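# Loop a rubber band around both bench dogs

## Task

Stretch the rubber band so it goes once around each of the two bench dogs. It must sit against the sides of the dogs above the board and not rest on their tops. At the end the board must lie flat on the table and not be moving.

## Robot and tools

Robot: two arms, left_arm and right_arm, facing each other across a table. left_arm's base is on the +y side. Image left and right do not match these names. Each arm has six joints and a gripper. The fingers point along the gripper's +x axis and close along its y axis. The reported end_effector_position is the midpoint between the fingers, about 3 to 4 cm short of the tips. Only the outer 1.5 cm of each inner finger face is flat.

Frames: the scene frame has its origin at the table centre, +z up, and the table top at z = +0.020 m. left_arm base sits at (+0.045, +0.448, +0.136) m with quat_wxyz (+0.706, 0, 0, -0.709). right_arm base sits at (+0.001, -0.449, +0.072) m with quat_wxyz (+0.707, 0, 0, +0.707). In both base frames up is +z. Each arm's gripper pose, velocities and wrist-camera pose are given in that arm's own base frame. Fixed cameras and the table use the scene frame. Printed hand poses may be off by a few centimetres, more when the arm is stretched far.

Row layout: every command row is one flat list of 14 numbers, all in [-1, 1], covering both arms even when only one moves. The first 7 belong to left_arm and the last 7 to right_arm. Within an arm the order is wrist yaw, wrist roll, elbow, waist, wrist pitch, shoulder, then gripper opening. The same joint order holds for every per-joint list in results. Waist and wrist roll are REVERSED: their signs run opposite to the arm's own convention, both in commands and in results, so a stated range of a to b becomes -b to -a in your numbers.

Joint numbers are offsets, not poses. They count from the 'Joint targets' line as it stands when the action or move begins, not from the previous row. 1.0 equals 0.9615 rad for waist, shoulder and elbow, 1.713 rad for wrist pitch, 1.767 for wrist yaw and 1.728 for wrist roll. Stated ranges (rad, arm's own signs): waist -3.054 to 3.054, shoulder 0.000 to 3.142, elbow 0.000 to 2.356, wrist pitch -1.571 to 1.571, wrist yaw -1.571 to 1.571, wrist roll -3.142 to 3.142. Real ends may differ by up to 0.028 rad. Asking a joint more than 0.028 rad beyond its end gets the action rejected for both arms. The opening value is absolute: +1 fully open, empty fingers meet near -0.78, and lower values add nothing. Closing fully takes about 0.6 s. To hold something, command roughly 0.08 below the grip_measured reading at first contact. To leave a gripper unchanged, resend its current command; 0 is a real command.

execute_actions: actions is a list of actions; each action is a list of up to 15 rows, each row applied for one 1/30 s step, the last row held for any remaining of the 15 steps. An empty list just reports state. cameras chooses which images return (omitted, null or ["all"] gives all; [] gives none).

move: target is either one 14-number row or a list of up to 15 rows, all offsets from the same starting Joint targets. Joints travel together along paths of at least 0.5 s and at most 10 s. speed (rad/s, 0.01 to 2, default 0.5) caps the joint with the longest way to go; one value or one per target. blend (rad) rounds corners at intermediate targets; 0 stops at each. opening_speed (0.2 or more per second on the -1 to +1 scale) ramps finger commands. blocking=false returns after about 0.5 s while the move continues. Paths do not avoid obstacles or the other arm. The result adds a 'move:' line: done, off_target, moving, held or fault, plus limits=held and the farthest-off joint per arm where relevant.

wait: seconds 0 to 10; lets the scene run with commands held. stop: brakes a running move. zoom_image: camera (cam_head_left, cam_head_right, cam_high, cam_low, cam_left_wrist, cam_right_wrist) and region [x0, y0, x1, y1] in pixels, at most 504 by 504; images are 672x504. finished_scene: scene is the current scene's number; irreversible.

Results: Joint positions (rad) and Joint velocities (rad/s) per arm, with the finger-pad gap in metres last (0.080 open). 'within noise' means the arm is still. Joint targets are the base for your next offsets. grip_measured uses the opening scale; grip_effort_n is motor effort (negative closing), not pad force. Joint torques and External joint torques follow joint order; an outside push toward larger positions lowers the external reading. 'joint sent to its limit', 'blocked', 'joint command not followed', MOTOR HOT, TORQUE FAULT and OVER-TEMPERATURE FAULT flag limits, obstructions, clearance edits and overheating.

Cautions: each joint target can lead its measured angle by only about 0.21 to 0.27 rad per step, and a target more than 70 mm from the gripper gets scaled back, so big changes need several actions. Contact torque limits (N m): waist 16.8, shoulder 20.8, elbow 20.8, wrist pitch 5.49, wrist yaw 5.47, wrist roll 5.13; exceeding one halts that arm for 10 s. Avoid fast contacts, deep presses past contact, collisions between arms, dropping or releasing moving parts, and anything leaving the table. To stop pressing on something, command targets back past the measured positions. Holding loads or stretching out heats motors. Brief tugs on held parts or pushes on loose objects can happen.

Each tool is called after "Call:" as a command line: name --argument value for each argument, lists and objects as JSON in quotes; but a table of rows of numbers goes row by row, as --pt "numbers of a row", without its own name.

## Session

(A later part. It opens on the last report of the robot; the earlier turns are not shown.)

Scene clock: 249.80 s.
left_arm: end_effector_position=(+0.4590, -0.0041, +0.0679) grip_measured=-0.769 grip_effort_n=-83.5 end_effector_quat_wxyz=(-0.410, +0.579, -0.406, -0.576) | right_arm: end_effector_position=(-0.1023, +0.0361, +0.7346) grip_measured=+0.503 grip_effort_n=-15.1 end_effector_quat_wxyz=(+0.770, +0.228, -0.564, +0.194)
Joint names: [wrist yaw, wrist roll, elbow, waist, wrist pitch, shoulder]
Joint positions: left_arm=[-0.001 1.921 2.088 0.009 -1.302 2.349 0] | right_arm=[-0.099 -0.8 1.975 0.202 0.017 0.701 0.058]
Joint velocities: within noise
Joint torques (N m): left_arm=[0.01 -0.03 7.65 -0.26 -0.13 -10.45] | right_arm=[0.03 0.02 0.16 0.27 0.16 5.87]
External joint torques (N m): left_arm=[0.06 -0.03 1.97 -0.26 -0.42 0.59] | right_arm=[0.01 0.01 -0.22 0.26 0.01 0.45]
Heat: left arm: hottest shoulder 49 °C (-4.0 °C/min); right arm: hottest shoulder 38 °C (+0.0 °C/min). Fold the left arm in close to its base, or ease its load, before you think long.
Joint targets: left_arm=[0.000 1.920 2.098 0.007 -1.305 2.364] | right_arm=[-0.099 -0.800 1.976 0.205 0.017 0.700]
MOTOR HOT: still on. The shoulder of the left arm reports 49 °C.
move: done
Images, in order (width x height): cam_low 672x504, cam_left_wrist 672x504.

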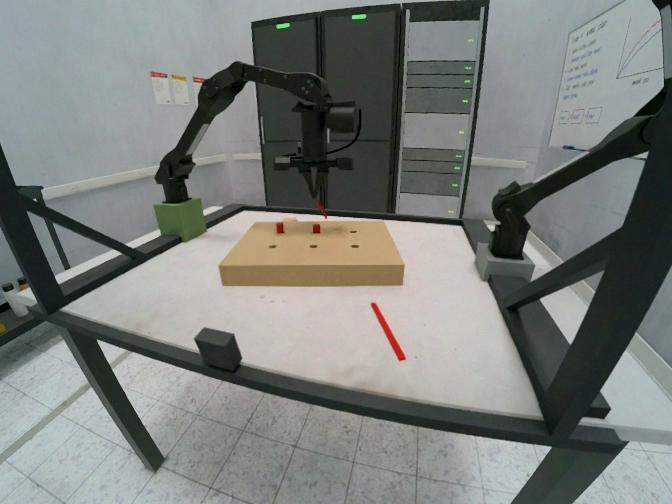

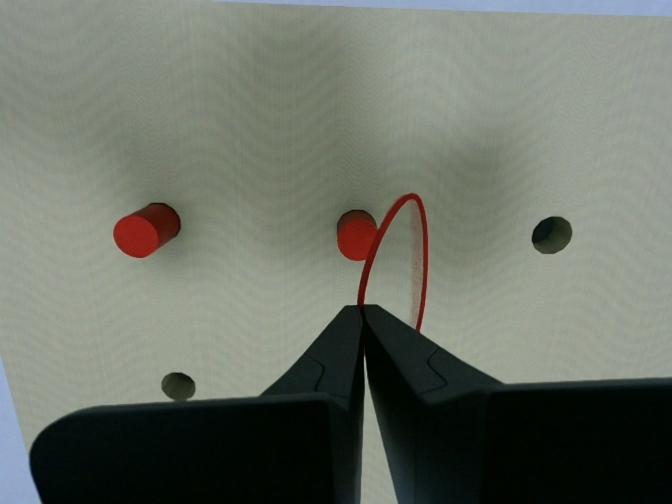

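Call:
move --pt "0 0 -0.123 0.004 0.0583 -0.0194 -1 0 0 0 0 0 0 0.5" --pt "0 0 -0.2719 0.0132 0.1231 -0.0528 -1 0 0 0 0 0 0 0.5" --cameras '["cam_left_wrist","cam_low"]' --speed 0.3 --blend 0.05

Call:
zoom_image --camera "cam_low" --region '[250, 170, 350, 245]'

Scene clock: 269.20 s.
left_arm: end_effector_position=(+0.4446, -0.0073, +0.0167) grip_measured=-0.769 grip_effort_n=-83.5 end_effector_quat_wxyz=(-0.409, +0.573, -0.411, -0.578) | right_arm: end_effector_position=(-0.1023, +0.0361, +0.7346) grip_measured=+0.503 grip_effort_n=-15.6 end_effector_quat_wxyz=(+0.770, +0.228, -0.564, +0.194)
Joint names: [wrist yaw, wrist roll, elbow, waist, wrist pitch, shoulder]
Joint positions: left_arm=[-0.001 1.921 1.846 0.017 -1.096 2.328 0] | right_arm=[-0.099 -0.8 1.975 0.202 0.017 0.701 0.058]
Joint velocities: within noise
Joint torques (N m): left_arm=[0.01 -0.03 5.07 0.21 0.17 -13.78] | right_arm=[0.03 0.01 0.2 0.22 0.16 5.94]
External joint torques (N m): left_arm=[0.05 -0.03 -0.41 0.13 -0.06 -2.98] | right_arm=[0 0 -0.15 0.22 0.02 0.46]
Heat: left arm: hottest shoulder 53 °C (+4.1 °C/min); right arm: hottest shoulder 37 °C (-1.0 °C/min). Fold the left arm in close to its base, or ease its load, before you think long.
Joint targets: left_arm=[0.000 1.920 1.836 0.020 -1.094 2.314] | right_arm=[-0.099 -0.800 1.976 0.205 0.017 0.700]
MOTOR HOT: still on. The shoulder of the left arm reports 53 °C.
move: done
Images, in order (width x height): cam_low 672x504, cam_left_wrist 672x504.

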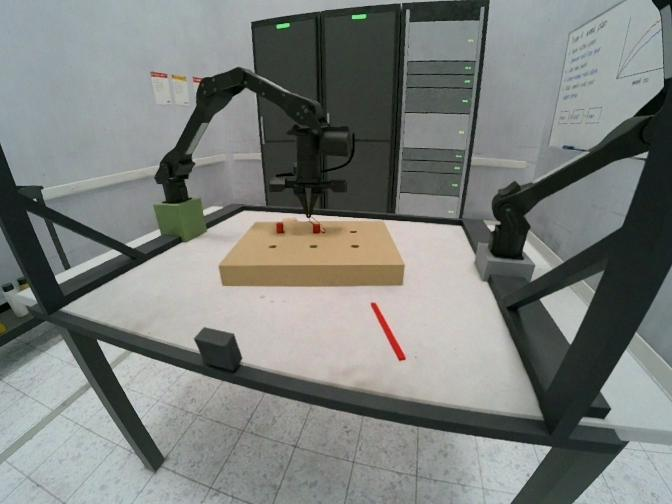

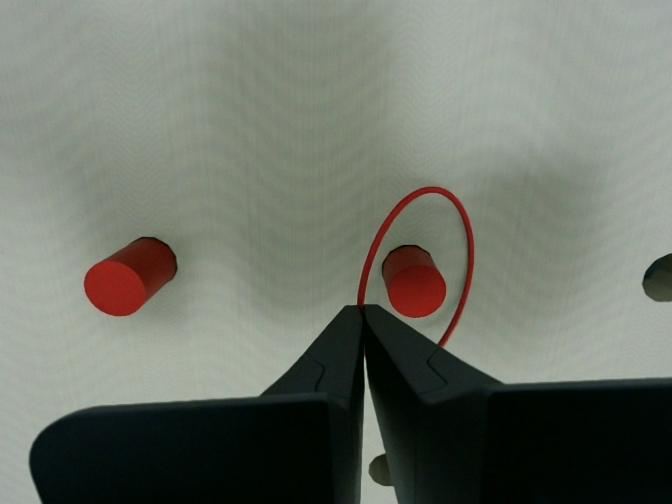

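Scaled by 5.040 from the camera's 672x504 image, which has a finer 960x720 frame.

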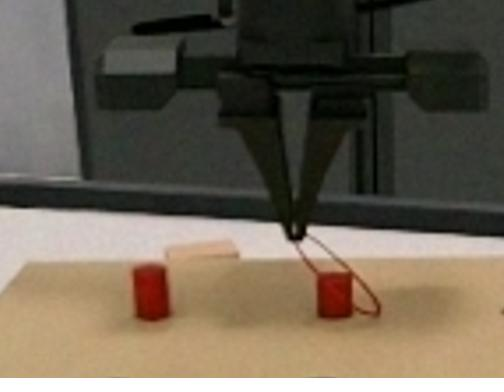

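Call:
move --target '[0,0.0642,-0.6384,0.1131,0.153,-0.367,-1,0,0,0,0,0,0,0.5]' --cameras '["cam_left_wrist","cam_low"]' --speed 0.3

Call:
zoom_image --camera "cam_low" --region '[250, 170, 350, 245]'

Scene clock: 295.20 s.
left_arm: end_effector_position=(+0.3447, -0.0422, +0.0082) grip_measured=-0.769 grip_effort_n=-83.5 end_effector_quat_wxyz=(-0.412, +0.579, -0.408, -0.573) | right_arm: end_effector_position=(-0.1023, +0.0361, +0.7346) grip_measured=+0.503 grip_effort_n=-15.6 end_effector_quat_wxyz=(+0.770, +0.228, -0.564, +0.194)
Joint names: [wrist yaw, wrist roll, elbow, waist, wrist pitch, shoulder]
Joint positions: left_arm=[-0.002 2.027 1.236 0.123 -0.824 1.972 0] | right_arm=[-0.099 -0.8 1.975 0.202 0.017 0.701 0.058]
Joint velocities: within noise
Joint torques (N m): left_arm=[0.05 0.13 4.17 0.54 -0.43 -10.4] | right_arm=[0 0.02 0.12 0.21 0.17 5.94]
External joint torques (N m): left_arm=[0.1 0.13 -0.88 0.53 -0.71 -2.38] | right_arm=[-0.02 0.01 -0.26 0.22 0.02 0.51]
Heat: left arm: hottest shoulder 56 °C (+8.1 °C/min); right arm: hottest shoulder 37 °C (-1.0 °C/min). Fold the left arm in close to its base, or ease its load, before you think long.
Joint targets: left_arm=[0.000 2.031 1.222 0.129 -0.832 1.961] | right_arm=[-0.099 -0.800 1.976 0.205 0.017 0.700]
MOTOR HOT: still on. The shoulder of the left arm reports 56 °C.
move: done
Images, in order (width x height): cam_low 672x504, cam_left_wrist 672x504.

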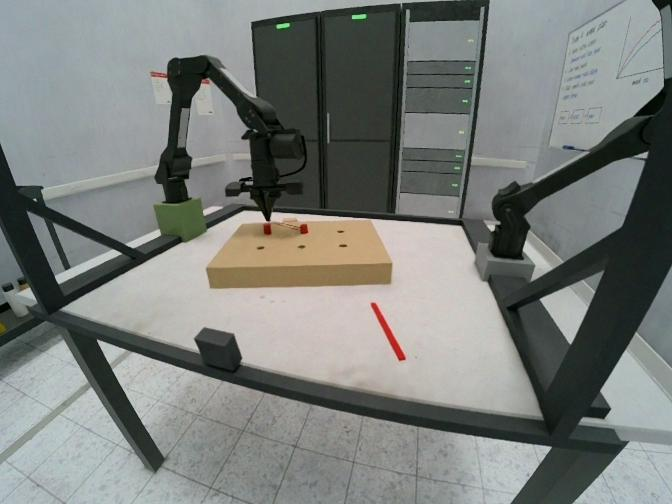

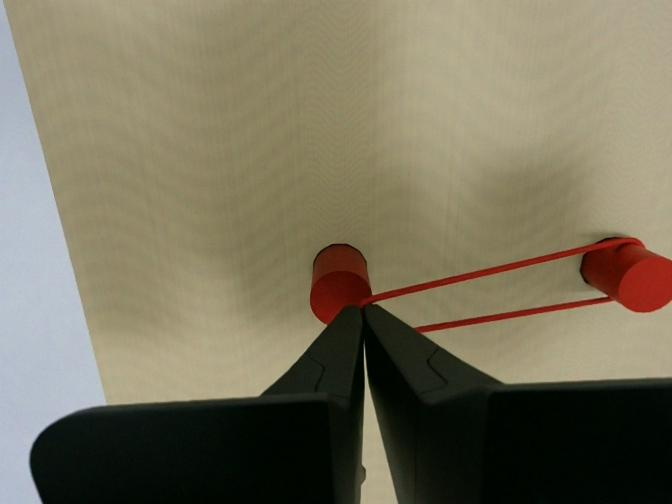

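Scaled by 5.040 from the camera's 672x504 image, which has a finer 960x720 frame.

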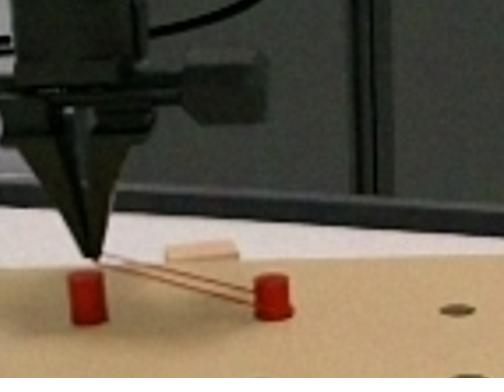

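Call:
move --target '[0,0.0723,-0.1374,0.0693,0.0224,-0.0977,-1,0,0,0,0,0,0,0.5]' --cameras '["cam_left_wrist","cam_low"]' --speed 0.2

Call:
zoom_image --camera "cam_low" --region '[230, 170, 330, 245]'

Scene clock: 317.57 s.
left_arm: end_effector_position=(+0.3134, -0.0593, +0.0085) grip_measured=-0.769 grip_effort_n=-83.5 end_effector_quat_wxyz=(-0.396, +0.591, -0.390, -0.585) | right_arm: end_effector_position=(-0.1023, +0.0361, +0.7346) grip_measured=+0.503 grip_effort_n=-15.6 end_effector_quat_wxyz=(+0.770, +0.228, -0.564, +0.194)
Joint names: [wrist yaw, wrist roll, elbow, waist, wrist pitch, shoulder]
Joint positions: left_arm=[-0.004 2.152 1.103 0.189 -0.786 1.878 0] | right_arm=[-0.099 -0.8 1.975 0.202 0.017 0.701 0.058]
Joint velocities: within noise
Joint torques (N m): left_arm=[0.13 0.13 4.05 0.52 -0.41 -9.49] | right_arm=[0.03 0.03 0.14 0.21 0.14 5.95]
External joint torques (N m): left_arm=[0.18 0.14 -0.92 0.54 -0.69 -2.24] | right_arm=[0.01 0.02 -0.11 0.21 0.03 0.32]
Heat: left arm: hottest shoulder 55 °C (+4.0 °C/min); right arm: hottest shoulder 37 °C (+0.0 °C/min). Fold the left arm in close to its base, or ease its load, before you think long.
Joint targets: left_arm=[0.000 2.156 1.090 0.195 -0.794 1.867] | right_arm=[-0.099 -0.800 1.976 0.205 0.017 0.700]
MOTOR HOT: still on. The shoulder of the left arm reports 55 °C.
move: done
Images, in order (width x height): cam_low 672x504, cam_left_wrist 672x504.

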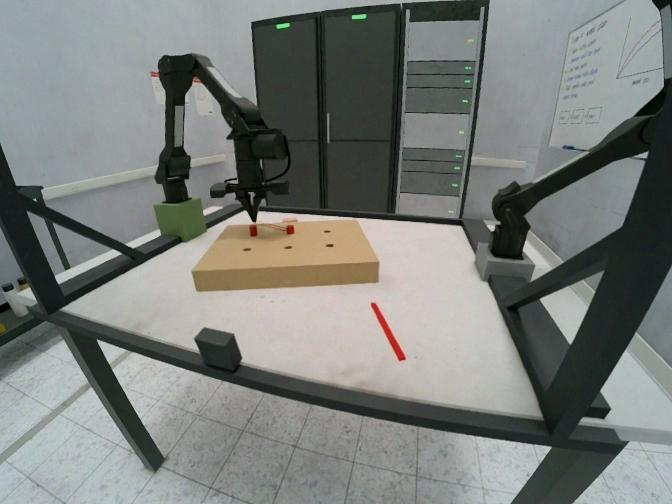

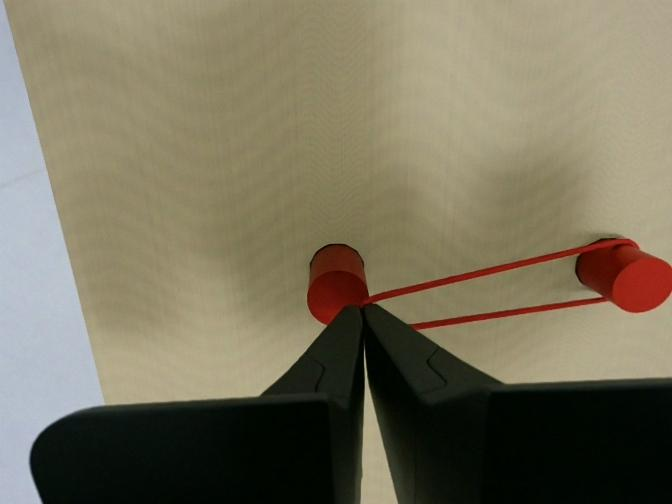

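Scaled by 5.040 from the camera's 672x504 image, which has a finer 960x720 frame.

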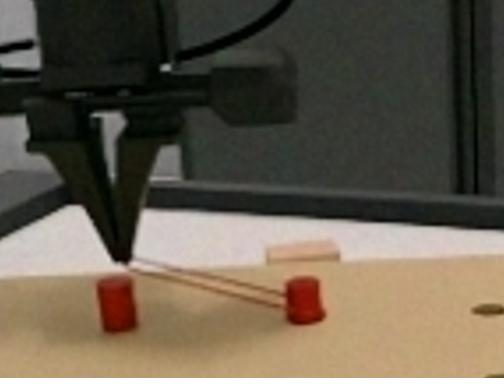

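Call:
move --target '[0,0,0,0,0,0,-1,0.056,0.463,-1,-0.1737,0.0569,0.884,0.2]' --cameras '["cam_right_wrist","cam_low"]' --speed 0.8

Scene clock: 363.03 s.
left_arm: end_effector_position=(+0.3135, -0.0593, +0.0086) grip_measured=-0.769 grip_effort_n=-83.5 end_effector_quat_wxyz=(-0.396, +0.591, -0.390, -0.585) | right_arm: end_effector_position=(+0.4559, -0.0181, +0.2079) grip_measured=+0.203 grip_effort_n=-15.1 end_effector_quat_wxyz=(+0.978, +0.006, +0.206, -0.018)
Joint names: [wrist yaw, wrist roll, elbow, waist, wrist pitch, shoulder]
Joint positions: left_arm=[-0.004 2.153 1.103 0.189 -0.786 1.877 0] | right_arm=[-0.004 -0.002 1.023 0.041 0.113 1.551 0.044]
Joint velocities: within noise
Joint torques (N m): left_arm=[0.11 0.14 4.1 0.48 -0.41 -9.44] | right_arm=[0.13 0.12 6.05 -0.19 1.58 -8.32]
External joint torques (N m): left_arm=[0.16 0.14 -0.88 0.48 -0.69 -2.11] | right_arm=[0.13 0.12 -0.82 -0.19 -0.12 -1.6]
Heat: left arm: hottest shoulder 53 °C (-3.0 °C/min); right arm: hottest shoulder 37 °C (+0.0 °C/min). Fold the left arm in close to its base, or ease its load, before you think long.
Joint targets: left_arm=[0.000 2.156 1.090 0.195 -0.794 1.867] | right_arm=[0.000 0.000 1.014 0.038 0.114 1.550]
MOTOR HOT: still on. The shoulder of the left arm reports 53 °C.
move: done
Images, in order (width x height): cam_low 672x504, cam_right_wrist 672x504.

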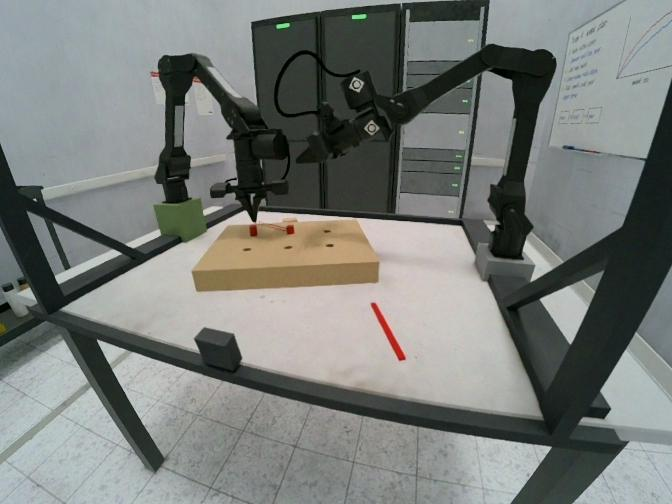

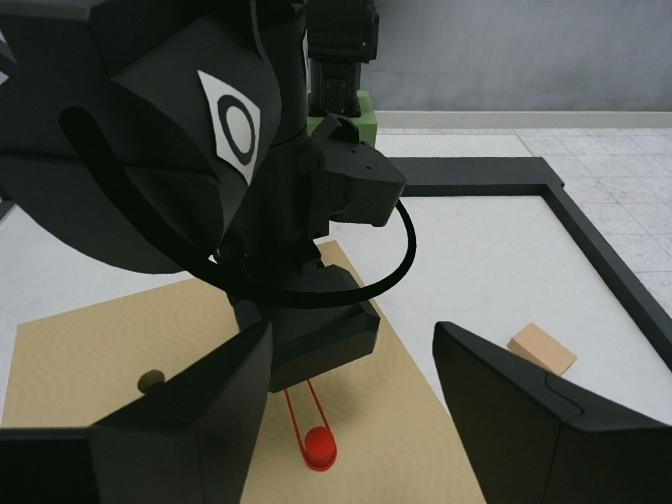

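Call:
move --target '[0,0,0,0,0,0,-1,0,0,-0.3336,-0.025,0.2059,0.1663,0.1]' --cameras '["cam_right_wrist","cam_low"]' --speed 0.5

Call:
zoom_image --camera "cam_low" --region '[200, 120, 380, 255]'

Scene clock: 415.17 s.
left_arm: end_effector_position=(+0.3135, -0.0593, +0.0086) grip_measured=-0.769 grip_effort_n=-83.5 end_effector_quat_wxyz=(-0.396, +0.591, -0.390, -0.585) | right_arm: end_effector_position=(+0.4257, -0.0069, +0.0815) grip_measured=+0.103 grip_effort_n=-16.0 end_effector_quat_wxyz=(+0.965, +0.004, +0.263, -0.007)
Joint names: [wrist yaw, wrist roll, elbow, waist, wrist pitch, shoulder]
Joint positions: left_arm=[-0.004 2.153 1.103 0.189 -0.786 1.877 0] | right_arm=[-0.003 -0.002 0.705 0.017 0.464 1.701 0.04]
Joint velocities: within noise
Joint torques (N m): left_arm=[0.12 0.11 4.1 0.54 -0.42 -9.46] | right_arm=[0.12 0.08 4.33 -0.26 1.58 -6.8]
External joint torques (N m): left_arm=[0.16 0.11 -0.89 0.54 -0.71 -2.17] | right_arm=[0.13 0.08 -1.27 -0.28 -0.06 -0.2]
Heat: left arm: hottest shoulder 52 °C (-1.1 °C/min); right arm: hottest shoulder 41 °C (+4.4 °C/min). Fold the left arm in close to its base, or ease its load, before you think long.
Joint targets: left_arm=[0.000 2.156 1.090 0.195 -0.794 1.867] | right_arm=[0.000 0.000 0.693 0.014 0.467 1.710]
MOTOR HOT: still on. The shoulder of the left arm reports 52 °C.
move: done
Images, in order (width x height): cam_low 672x504, cam_right_wrist 672x504.

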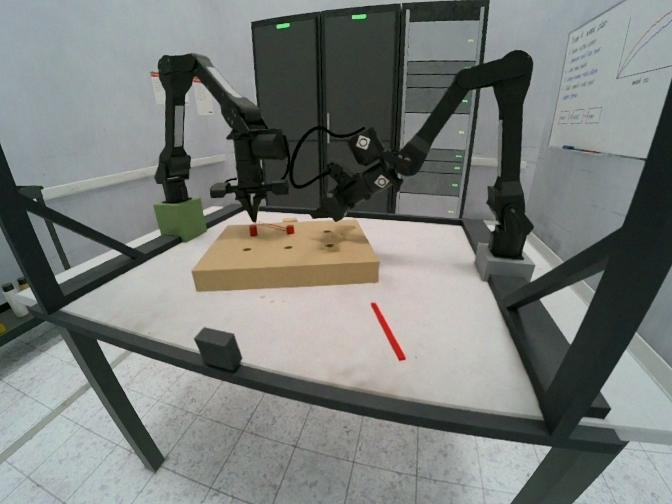

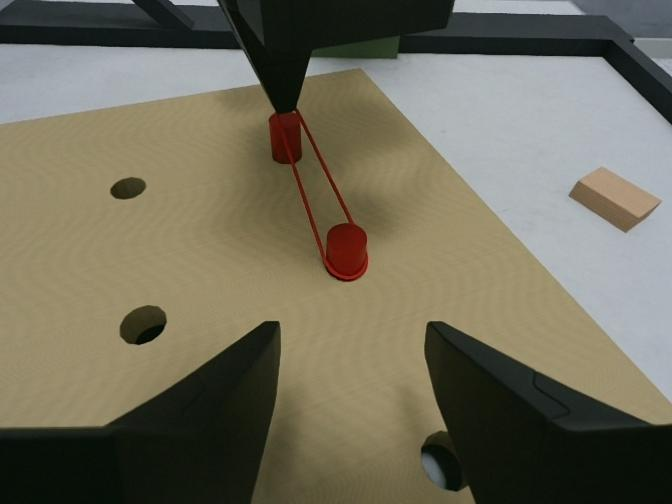

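Scaled by 2.800 from the camera's 672x504 image, which has a finer 960x720 frame.

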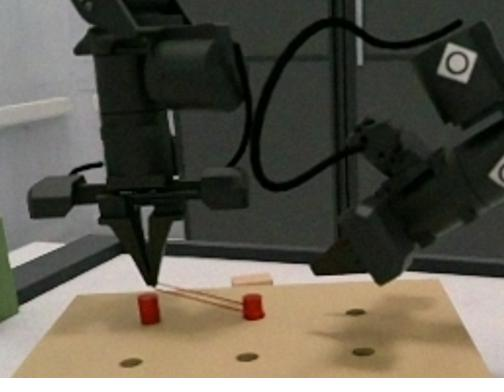

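Call:
move --target '[0,0,0,0,0,0,-1,0,0,0.3666,0.0083,-0.2638,0.1047,0]' --cameras '["cam_right_wrist","cam_low"]' --speed 0.4

Call:
zoom_image --camera "cam_low" --region '[200, 120, 380, 255]'

Scene clock: 447.03 s.
left_arm: end_effector_position=(+0.3135, -0.0593, +0.0086) grip_measured=-0.769 grip_effort_n=-83.5 end_effector_quat_wxyz=(-0.396, +0.591, -0.390, -0.585) | right_arm: end_effector_position=(+0.4567, -0.0084, +0.0847) grip_measured=+0.003 grip_effort_n=-15.6 end_effector_quat_wxyz=(+0.930, +0.005, +0.367, -0.008)
Joint names: [wrist yaw, wrist roll, elbow, waist, wrist pitch, shoulder]
Joint positions: left_arm=[-0.004 2.153 1.103 0.189 -0.786 1.877 0] | right_arm=[-0.003 -0.002 1.03 0.019 0.016 1.798 0.035]
Joint velocities: within noise
Joint torques (N m): left_arm=[0.11 0.12 4.06 0.52 -0.42 -9.38] | right_arm=[0.12 0.07 8.25 0.22 1.28 -7.88]
External joint torques (N m): left_arm=[0.15 0.13 -0.88 0.52 -0.7 -2.14] | right_arm=[0.12 0.08 2.12 0.22 -0.19 -0.03]
Heat: left arm: hottest shoulder 52 °C (-1.0 °C/min); right arm: hottest shoulder 38 °C (-2.0 °C/min). Fold the left arm in close to its base, or ease its load, before you think long.
Joint targets: left_arm=[0.000 2.156 1.090 0.195 -0.794 1.867] | right_arm=[0.000 0.000 1.046 0.022 0.015 1.810]
MOTOR HOT: still on. The shoulder of the left arm reports 52 °C.
move: done
Images, in order (width x height): cam_low 672x504, cam_right_wrist 672x504.

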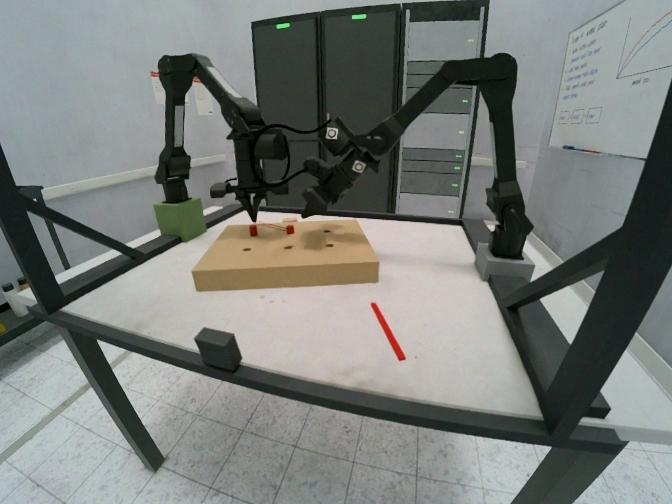

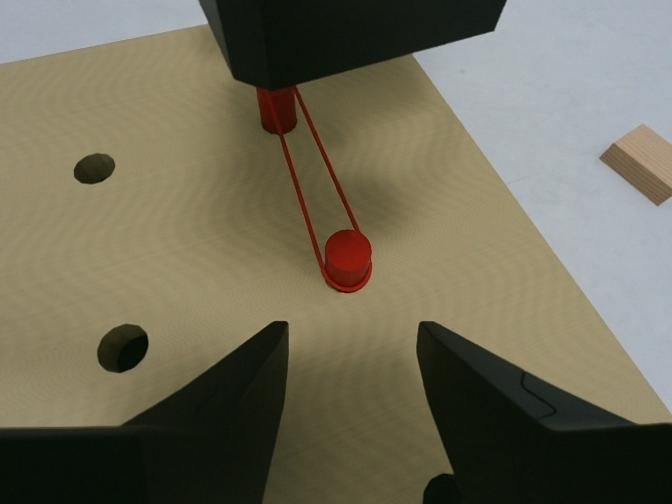

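Scaled by 2.800 from the camera's 672x504 image, which has a finer 960x720 frame.

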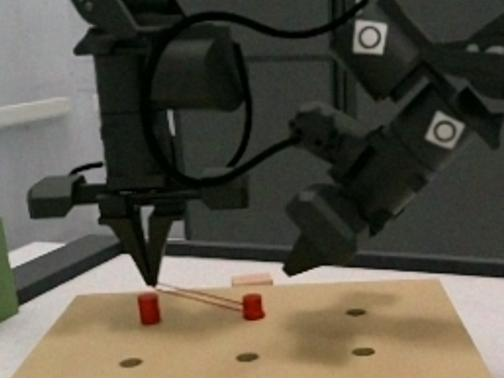

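Call:
move --pt "0 0.289 0 0 0 0 -1 0 0 0 0 0 0 0" --pt "0 0.289 0 0 0 0 -1 0 0 0.1042 0.0062 0.0134 0.098 0" --cameras '["cam_right_wrist","cam_low","cam_left_wrist"]' --speed 0.3

Call:
zoom_image --camera "cam_low" --region '[200, 120, 380, 255]'

Scene clock: 473.53 s.
left_arm: end_effector_position=(+0.3135, -0.0593, +0.0086) grip_measured=-0.769 grip_effort_n=-83.5 end_effector_quat_wxyz=(-0.238, +0.670, -0.234, -0.663) | right_arm: end_effector_position=(+0.4851, -0.0119, +0.0840) grip_measured=+0.003 grip_effort_n=-15.1 end_effector_quat_wxyz=(+0.935, +0.006, +0.354, -0.011)
Joint names: [wrist yaw, wrist roll, elbow, waist, wrist pitch, shoulder]
Joint positions: left_arm=[-0.004 2.651 1.103 0.189 -0.786 1.877 0] | right_arm=[-0.003 -0.002 1.13 0.025 0.036 1.891 0.035]
Joint velocities: within noise
Joint torques (N m): left_arm=[0.16 0.14 4.05 0.51 -0.44 -9.4] | right_arm=[0.12 0.08 8.3 0.21 1.48 -8.43]
External joint torques (N m): left_arm=[0.18 0.14 -0.9 0.5 -0.7 -2.11] | right_arm=[0.12 0.09 2.02 0.3 -0.04 0.25]
Heat: left arm: hottest shoulder 52 °C (+0.0 °C/min); right arm: hottest shoulder 40 °C (-1.0 °C/min). Fold the left arm in close to its base, or ease its load, before you think long.
Joint targets: left_arm=[0.000 2.656 1.090 0.195 -0.794 1.867] | right_arm=[0.000 0.000 1.146 0.028 0.038 1.905]
MOTOR HOT: still on. The shoulder of the left arm reports 52 °C.
move: done
Images, in order (width x height): cam_low 672x504, cam_left_wrist 672x504, cam_right_wrist 672x504.

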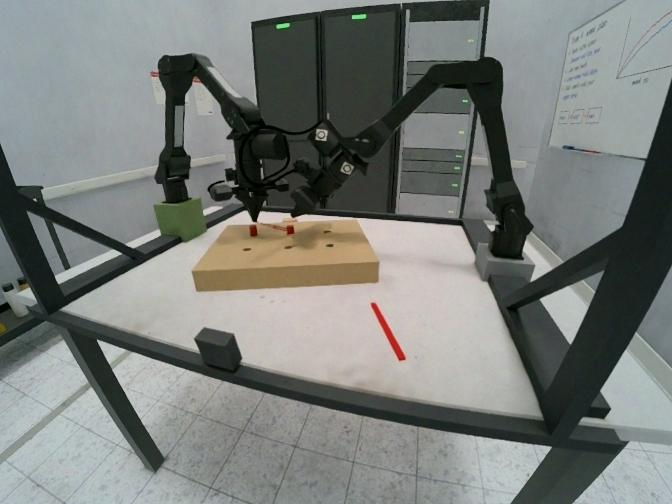

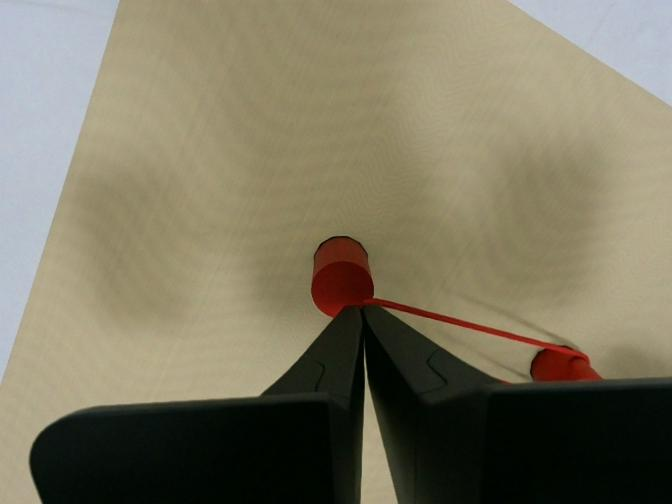

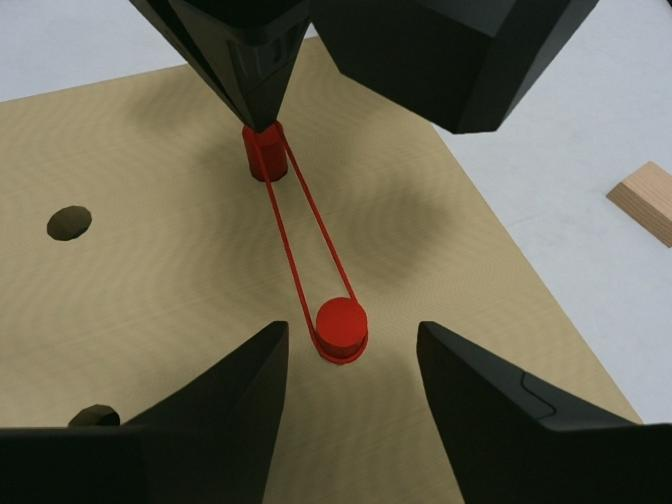

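Scaled by 2.800 from the camera's 672x504 image, which has a finer 960x720 frame.

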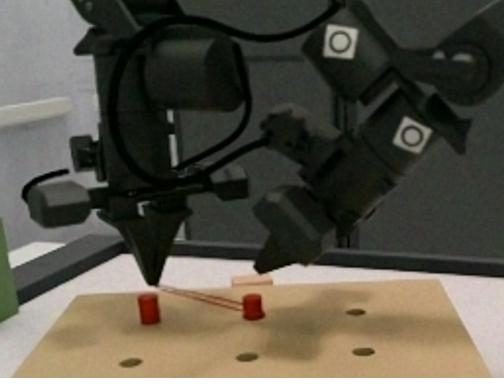

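Call:
move --target '[0,0,0,0,0,0,-1,0,0,-0.0602,0.002,0.0988,0.1148,0]' --cameras '["cam_right_wrist","cam_low"]' --speed 0.2

Call:
zoom_image --camera "cam_low" --region '[200, 120, 380, 255]'

Scene clock: 488.13 s.
left_arm: end_effector_position=(+0.3135, -0.0593, +0.0086) grip_measured=-0.769 grip_effort_n=-83.5 end_effector_quat_wxyz=(-0.237, +0.670, -0.233, -0.663) | right_arm: end_effector_position=(+0.4963, -0.0129, +0.0480) grip_measured=+0.003 grip_effort_n=-15.1 end_effector_quat_wxyz=(+0.940, +0.006, +0.342, -0.012)
Joint names: [wrist yaw, wrist roll, elbow, waist, wrist pitch, shoulder]
Joint positions: left_arm=[-0.004 2.652 1.103 0.189 -0.786 1.877 0] | right_arm=[-0.003 -0.002 1.099 0.027 0.205 2.002 0.035]
Joint velocities: within noise
Joint torques (N m): left_arm=[0.15 0.13 4.09 0.54 -0.46 -9.41] | right_arm=[0.13 0.09 4.59 0.23 1.49 -9.03]
External joint torques (N m): left_arm=[0.17 0.13 -0.91 0.55 -0.73 -2.1] | right_arm=[0.14 0.09 -1.19 0.29 -0.03 -0.07]
Heat: left arm: hottest shoulder 52 °C (+0.0 °C/min); right arm: hottest shoulder 39 °C (+0.0 °C/min). Fold the left arm in close to its base, or ease its load, before you think long.
Joint targets: left_arm=[0.000 2.656 1.090 0.195 -0.794 1.867] | right_arm=[0.000 0.000 1.088 0.030 0.207 2.015]
MOTOR HOT: still on. The shoulder of the left arm reports 52 °C.
move: done
Images, in order (width x height): cam_low 672x504, cam_right_wrist 672x504.

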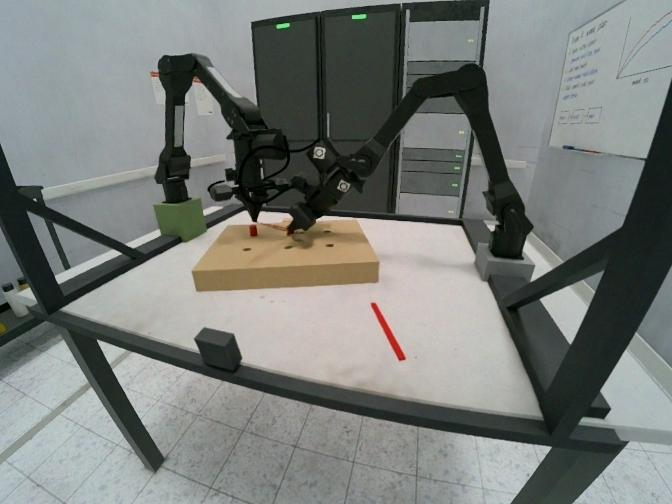

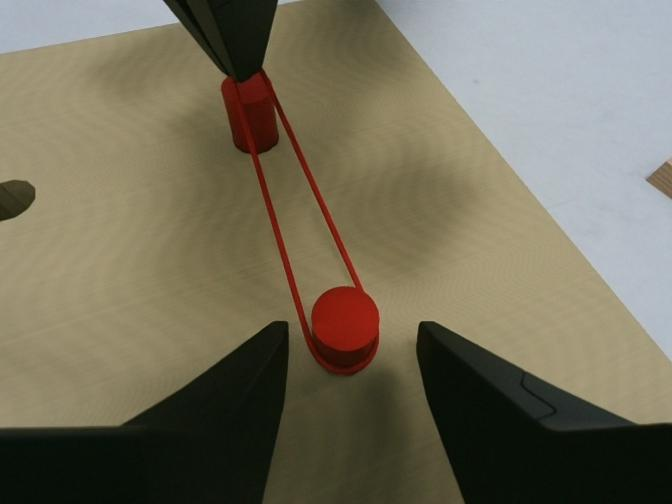

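Scaled by 2.800 from the camera's 672x504 image, which has a finer 960x720 frame.

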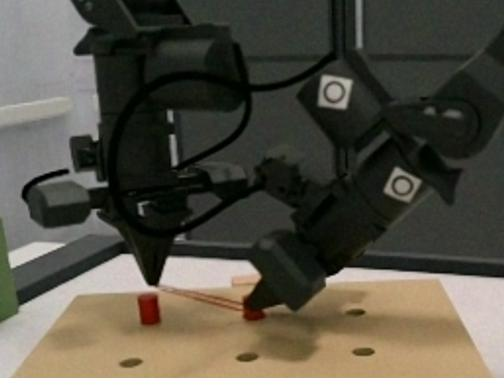

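Call:
move --target '[0,0,0,0,0,0,-1,0,0,0.0016,0,0.0203,0.0378,0]' --cameras '["cam_right_wrist","cam_low"]' --speed 0.15

Call:
zoom_image --camera "cam_low" --region '[240, 180, 340, 255]'

Scene clock: 507.70 s.
left_arm: end_effector_position=(+0.3135, -0.0593, +0.0086) grip_measured=-0.769 grip_effort_n=-83.5 end_effector_quat_wxyz=(-0.237, +0.670, -0.233, -0.663) | right_arm: end_effector_position=(+0.4990, -0.0130, +0.0369) grip_measured=+0.003 grip_effort_n=-15.1 end_effector_quat_wxyz=(+0.940, +0.006, +0.342, -0.012)
Joint names: [wrist yaw, wrist roll, elbow, waist, wrist pitch, shoulder]
Joint positions: left_arm=[-0.004 2.652 1.103 0.189 -0.786 1.877 0] | right_arm=[-0.003 -0.002 1.099 0.027 0.24 2.037 0.035]
Joint velocities: within noise
Joint torques (N m): left_arm=[0.15 0.14 4.14 0.53 -0.43 -9.39] | right_arm=[0.12 0.08 4.64 0.2 1.46 -9.09]
External joint torques (N m): left_arm=[0.18 0.14 -0.76 0.51 -0.69 -2.2] | right_arm=[0.12 0.09 -1.16 0.15 -0.1 0.15]
Heat: left arm: hottest shoulder 52 °C (+0.0 °C/min); right arm: hottest shoulder 40 °C (+2.0 °C/min). Fold the left arm in close to its base, or ease its load, before you think long.
Joint targets: left_arm=[0.000 2.656 1.090 0.195 -0.794 1.867] | right_arm=[0.000 0.000 1.090 0.030 0.242 2.051]
MOTOR HOT: still on. The shoulder of the left arm reports 52 °C.
move: done
Images, in order (width x height): cam_low 672x504, cam_right_wrist 672x504.

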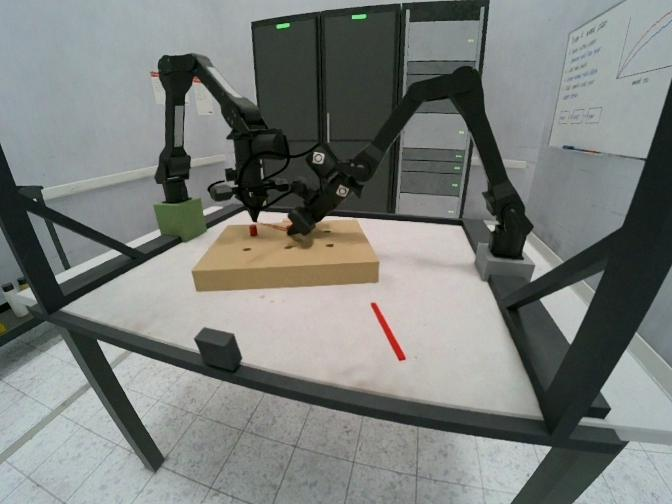

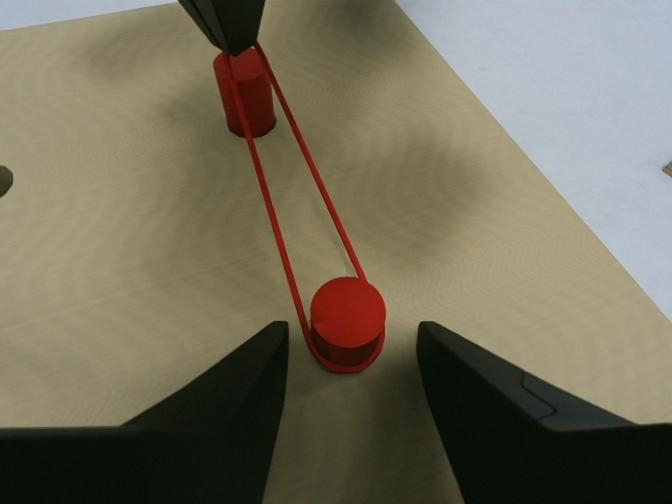

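Scaled by 5.040 from the camera's 672x504 image, which has a finer 960x720 frame.

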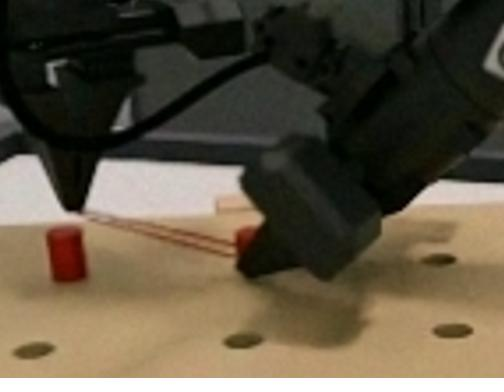

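Call:
move --target '[0,0,0,0,0,0,-1,0,0,0,0,0,0,-0.42]' --cameras '["cam_right_wrist"]' --opening_speed 0.3

Scene clock: 521.93 s.
left_arm: end_effector_position=(+0.3135, -0.0593, +0.0086) grip_measured=-0.769 grip_effort_n=-83.5 end_effector_quat_wxyz=(-0.237, +0.670, -0.233, -0.663) | right_arm: end_effector_position=(+0.4992, -0.0110, +0.0371) grip_measured=-0.408 grip_effort_n=-59.3 end_effector_quat_wxyz=(+0.940, +0.005, +0.342, -0.009)
Joint names: [wrist yaw, wrist roll, elbow, waist, wrist pitch, shoulder]
Joint positions: left_arm=[-0.004 2.652 1.103 0.189 -0.786 1.877 0] | right_arm=[-0.004 -0.001 1.099 0.023 0.241 2.037 0.017]
Joint velocities: within noise
Joint torques (N m): left_arm=[0.13 0.1 4.13 0.47 -0.44 -9.41] | right_arm=[0.16 0.06 4.62 0.53 1.41 -9.01]
External joint torques (N m): left_arm=[0.16 0.1 -0.84 0.47 -0.7 -2.12] | right_arm=[0.16 0.06 -1.11 0.53 -0.13 0.17]
Heat: left arm: hottest shoulder 52 °C (+0.0 °C/min); right arm: hottest shoulder 40 °C (+0.0 °C/min). Fold the left arm in close to its base, or ease its load, before you think long.
Joint targets: left_arm=[0.000 2.656 1.090 0.195 -0.794 1.867] | right_arm=[0.000 0.000 1.090 0.030 0.242 2.051]
MOTOR HOT: still on. The shoulder of the left arm reports 52 °C.
move: done
Images, in order (width x height): cam_right_wrist 672x504.

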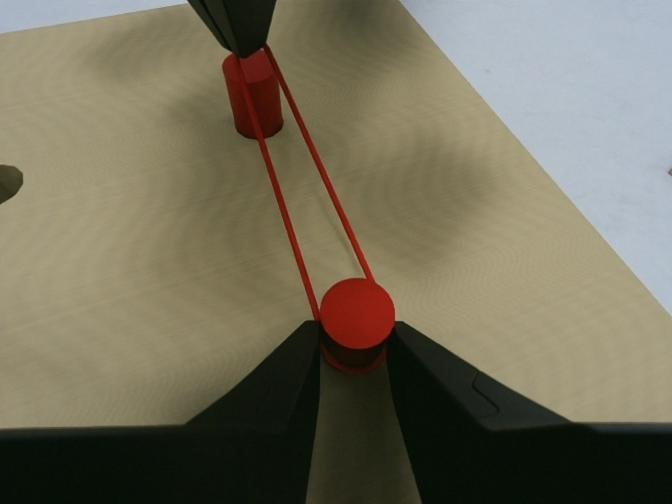

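Call:
move --pt "0 0 0 0 0 0 -1 0 0 0 0 0 0 -0.47" --pt "0 -0.2442 -0.1502 0.0814 0.0241 -0.1075 -1 0 0 0 0 0 0 -0.47" --cameras '["cam_right_wrist","cam_left_wrist","cam_low"]' --speed 0.2

Call:
zoom_image --camera "cam_low" --region '[220, 180, 320, 255]'

Scene clock: 540.70 s.
left_arm: end_effector_position=(+0.2814, -0.0738, +0.0087) grip_measured=-0.769 grip_effort_n=-83.5 end_effector_quat_wxyz=(-0.395, +0.597, -0.384, -0.583) | right_arm: end_effector_position=(+0.4993, -0.0110, +0.0372) grip_measured=-0.436 grip_effort_n=-83.5 end_effector_quat_wxyz=(+0.940, +0.005, +0.341, -0.009)
Joint names: [wrist yaw, wrist roll, elbow, waist, wrist pitch, shoulder]
Joint positions: left_arm=[-0.009 2.235 0.965 0.261 -0.74 1.772 0] | right_arm=[-0.004 -0.001 1.099 0.023 0.242 2.037 0.015]
Joint velocities: within noise
Joint torques (N m): left_arm=[0.31 -0.05 3.22 1.08 -0.74 -8.26] | right_arm=[0.14 0.05 4.61 0.59 1.32 -9.04]
External joint torques (N m): left_arm=[0.36 -0.05 -1.69 1.11 -1.04 -1.81] | right_arm=[0.16 0.06 -1.15 0.69 -0.24 0.14]
Heat: left arm: hottest shoulder 51 °C (-1.0 °C/min); right arm: hottest shoulder 40 °C (+0.0 °C/min). Fold the left arm in close to its base, or ease its load, before you think long.
Joint targets: left_arm=[0.000 2.233 0.946 0.274 -0.752 1.763] | right_arm=[0.000 0.000 1.090 0.030 0.242 2.051]
MOTOR HOT: still on. The shoulder of the left arm reports 51 °C.
move: done
Images, in order (width x height): cam_low 672x504, cam_left_wrist 672x504, cam_right_wrist 672x504.

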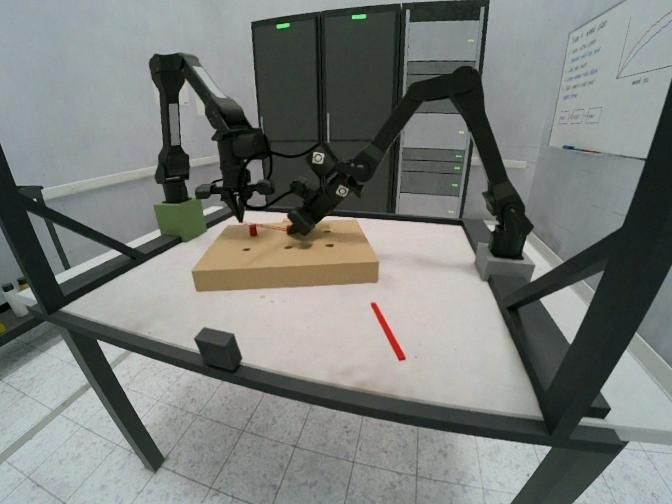

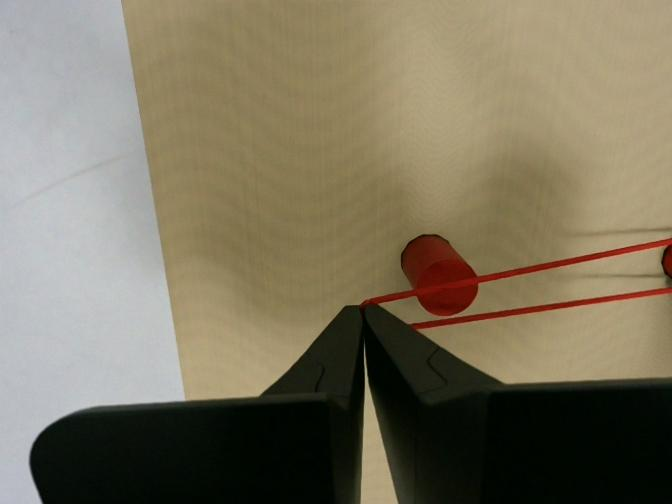

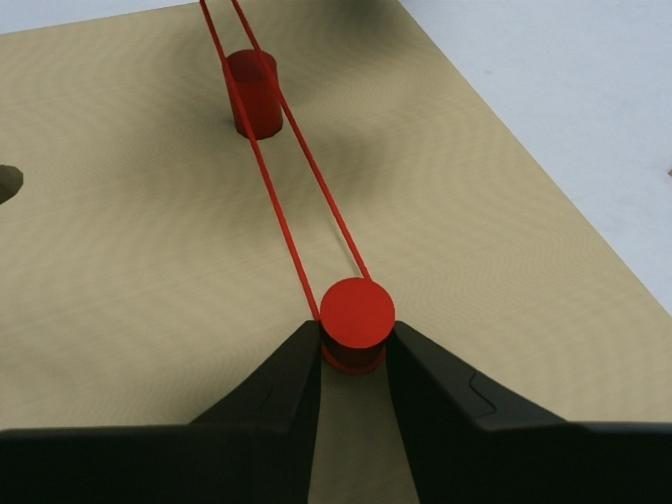

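Scaled by 5.040 from the camera's 672x504 image, which has a finer 960x720 frame.

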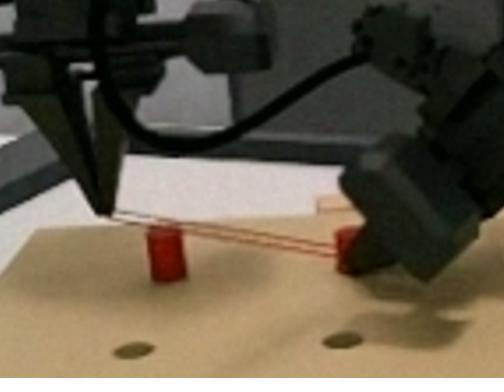

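Call:
move --target '[0,0.009,-0.0366,0.0164,0.0693,0.0887,-1,0,0,0,0,0,0,-0.47]' --cameras '["cam_right_wrist","cam_left_wrist","cam_low"]' --speed 0.2

Call:
zoom_image --camera "cam_low" --region '[220, 180, 320, 255]'

Scene clock: 556.00 s.
left_arm: end_effector_position=(+0.2872, -0.0798, -0.0136) grip_measured=-0.769 grip_effort_n=-83.5 end_effector_quat_wxyz=(-0.400, +0.604, -0.382, -0.574) | right_arm: end_effector_position=(+0.4993, -0.0110, +0.0372) grip_measured=-0.436 grip_effort_n=-83.5 end_effector_quat_wxyz=(+0.940, +0.005, +0.341, -0.009)
Joint names: [wrist yaw, wrist roll, elbow, waist, wrist pitch, shoulder]
Joint positions: left_arm=[-0.01 2.245 0.933 0.276 -0.624 1.831 0] | right_arm=[-0.004 -0.001 1.099 0.023 0.242 2.037 0.015]
Joint velocities: within noise
Joint torques (N m): left_arm=[0.35 0.12 2.63 1.15 -0.51 -5.27] | right_arm=[0.14 0.08 4.61 0.54 1.37 -9.09]
External joint torques (N m): left_arm=[0.41 0.13 -2.04 1.21 -0.85 1.41] | right_arm=[0.15 0.08 -1.02 0.54 -0.14 -0.03]
Heat: left arm: hottest shoulder 50 °C (-2.0 °C/min); right arm: hottest shoulder 40 °C (+0.0 °C/min). Fold the left arm in close to its base, or ease its load, before you think long.
Joint targets: left_arm=[0.000 2.249 0.911 0.289 -0.634 1.849] | right_arm=[0.000 0.000 1.090 0.030 0.242 2.051]
MOTOR HOT: still on. The shoulder of the left arm reports 50 °C.
move: done
Images, in order (width x height): cam_low 672x504, cam_left_wrist 672x504, cam_right_wrist 672x504.

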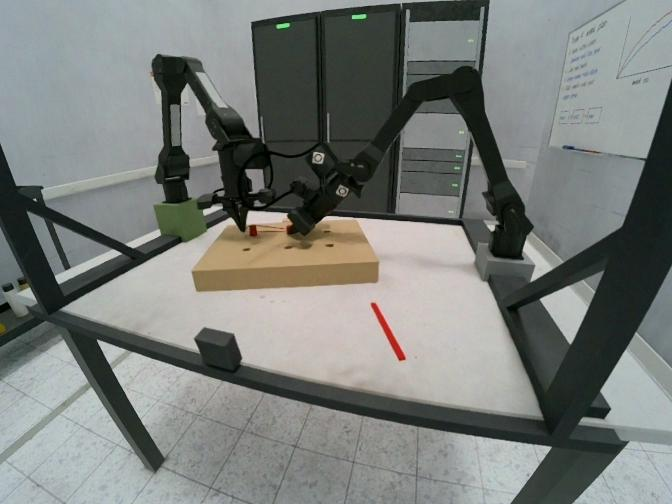

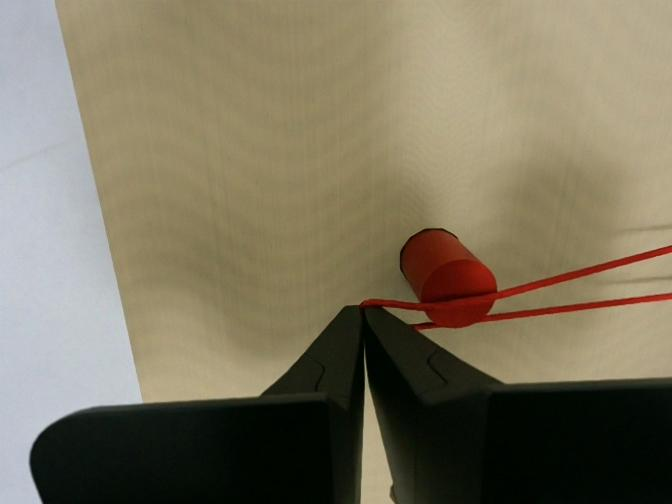

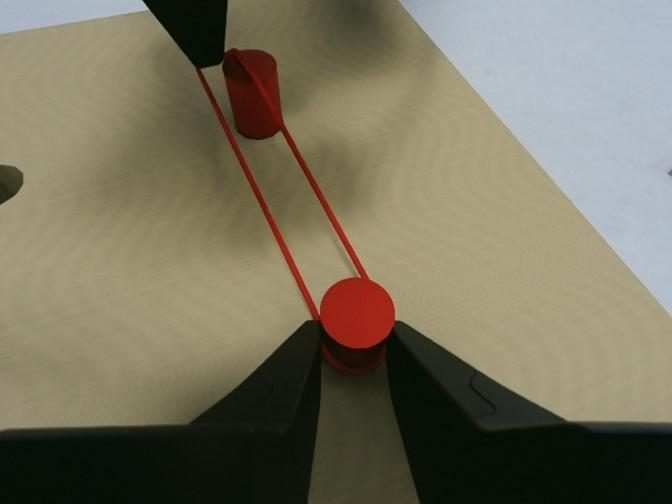

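Scaled by 5.040 from the camera's 672x504 image, which has a finer 960x720 frame.

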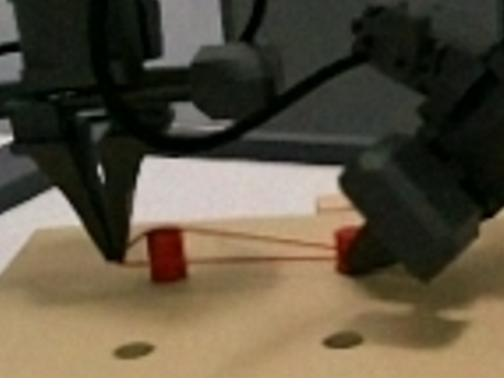

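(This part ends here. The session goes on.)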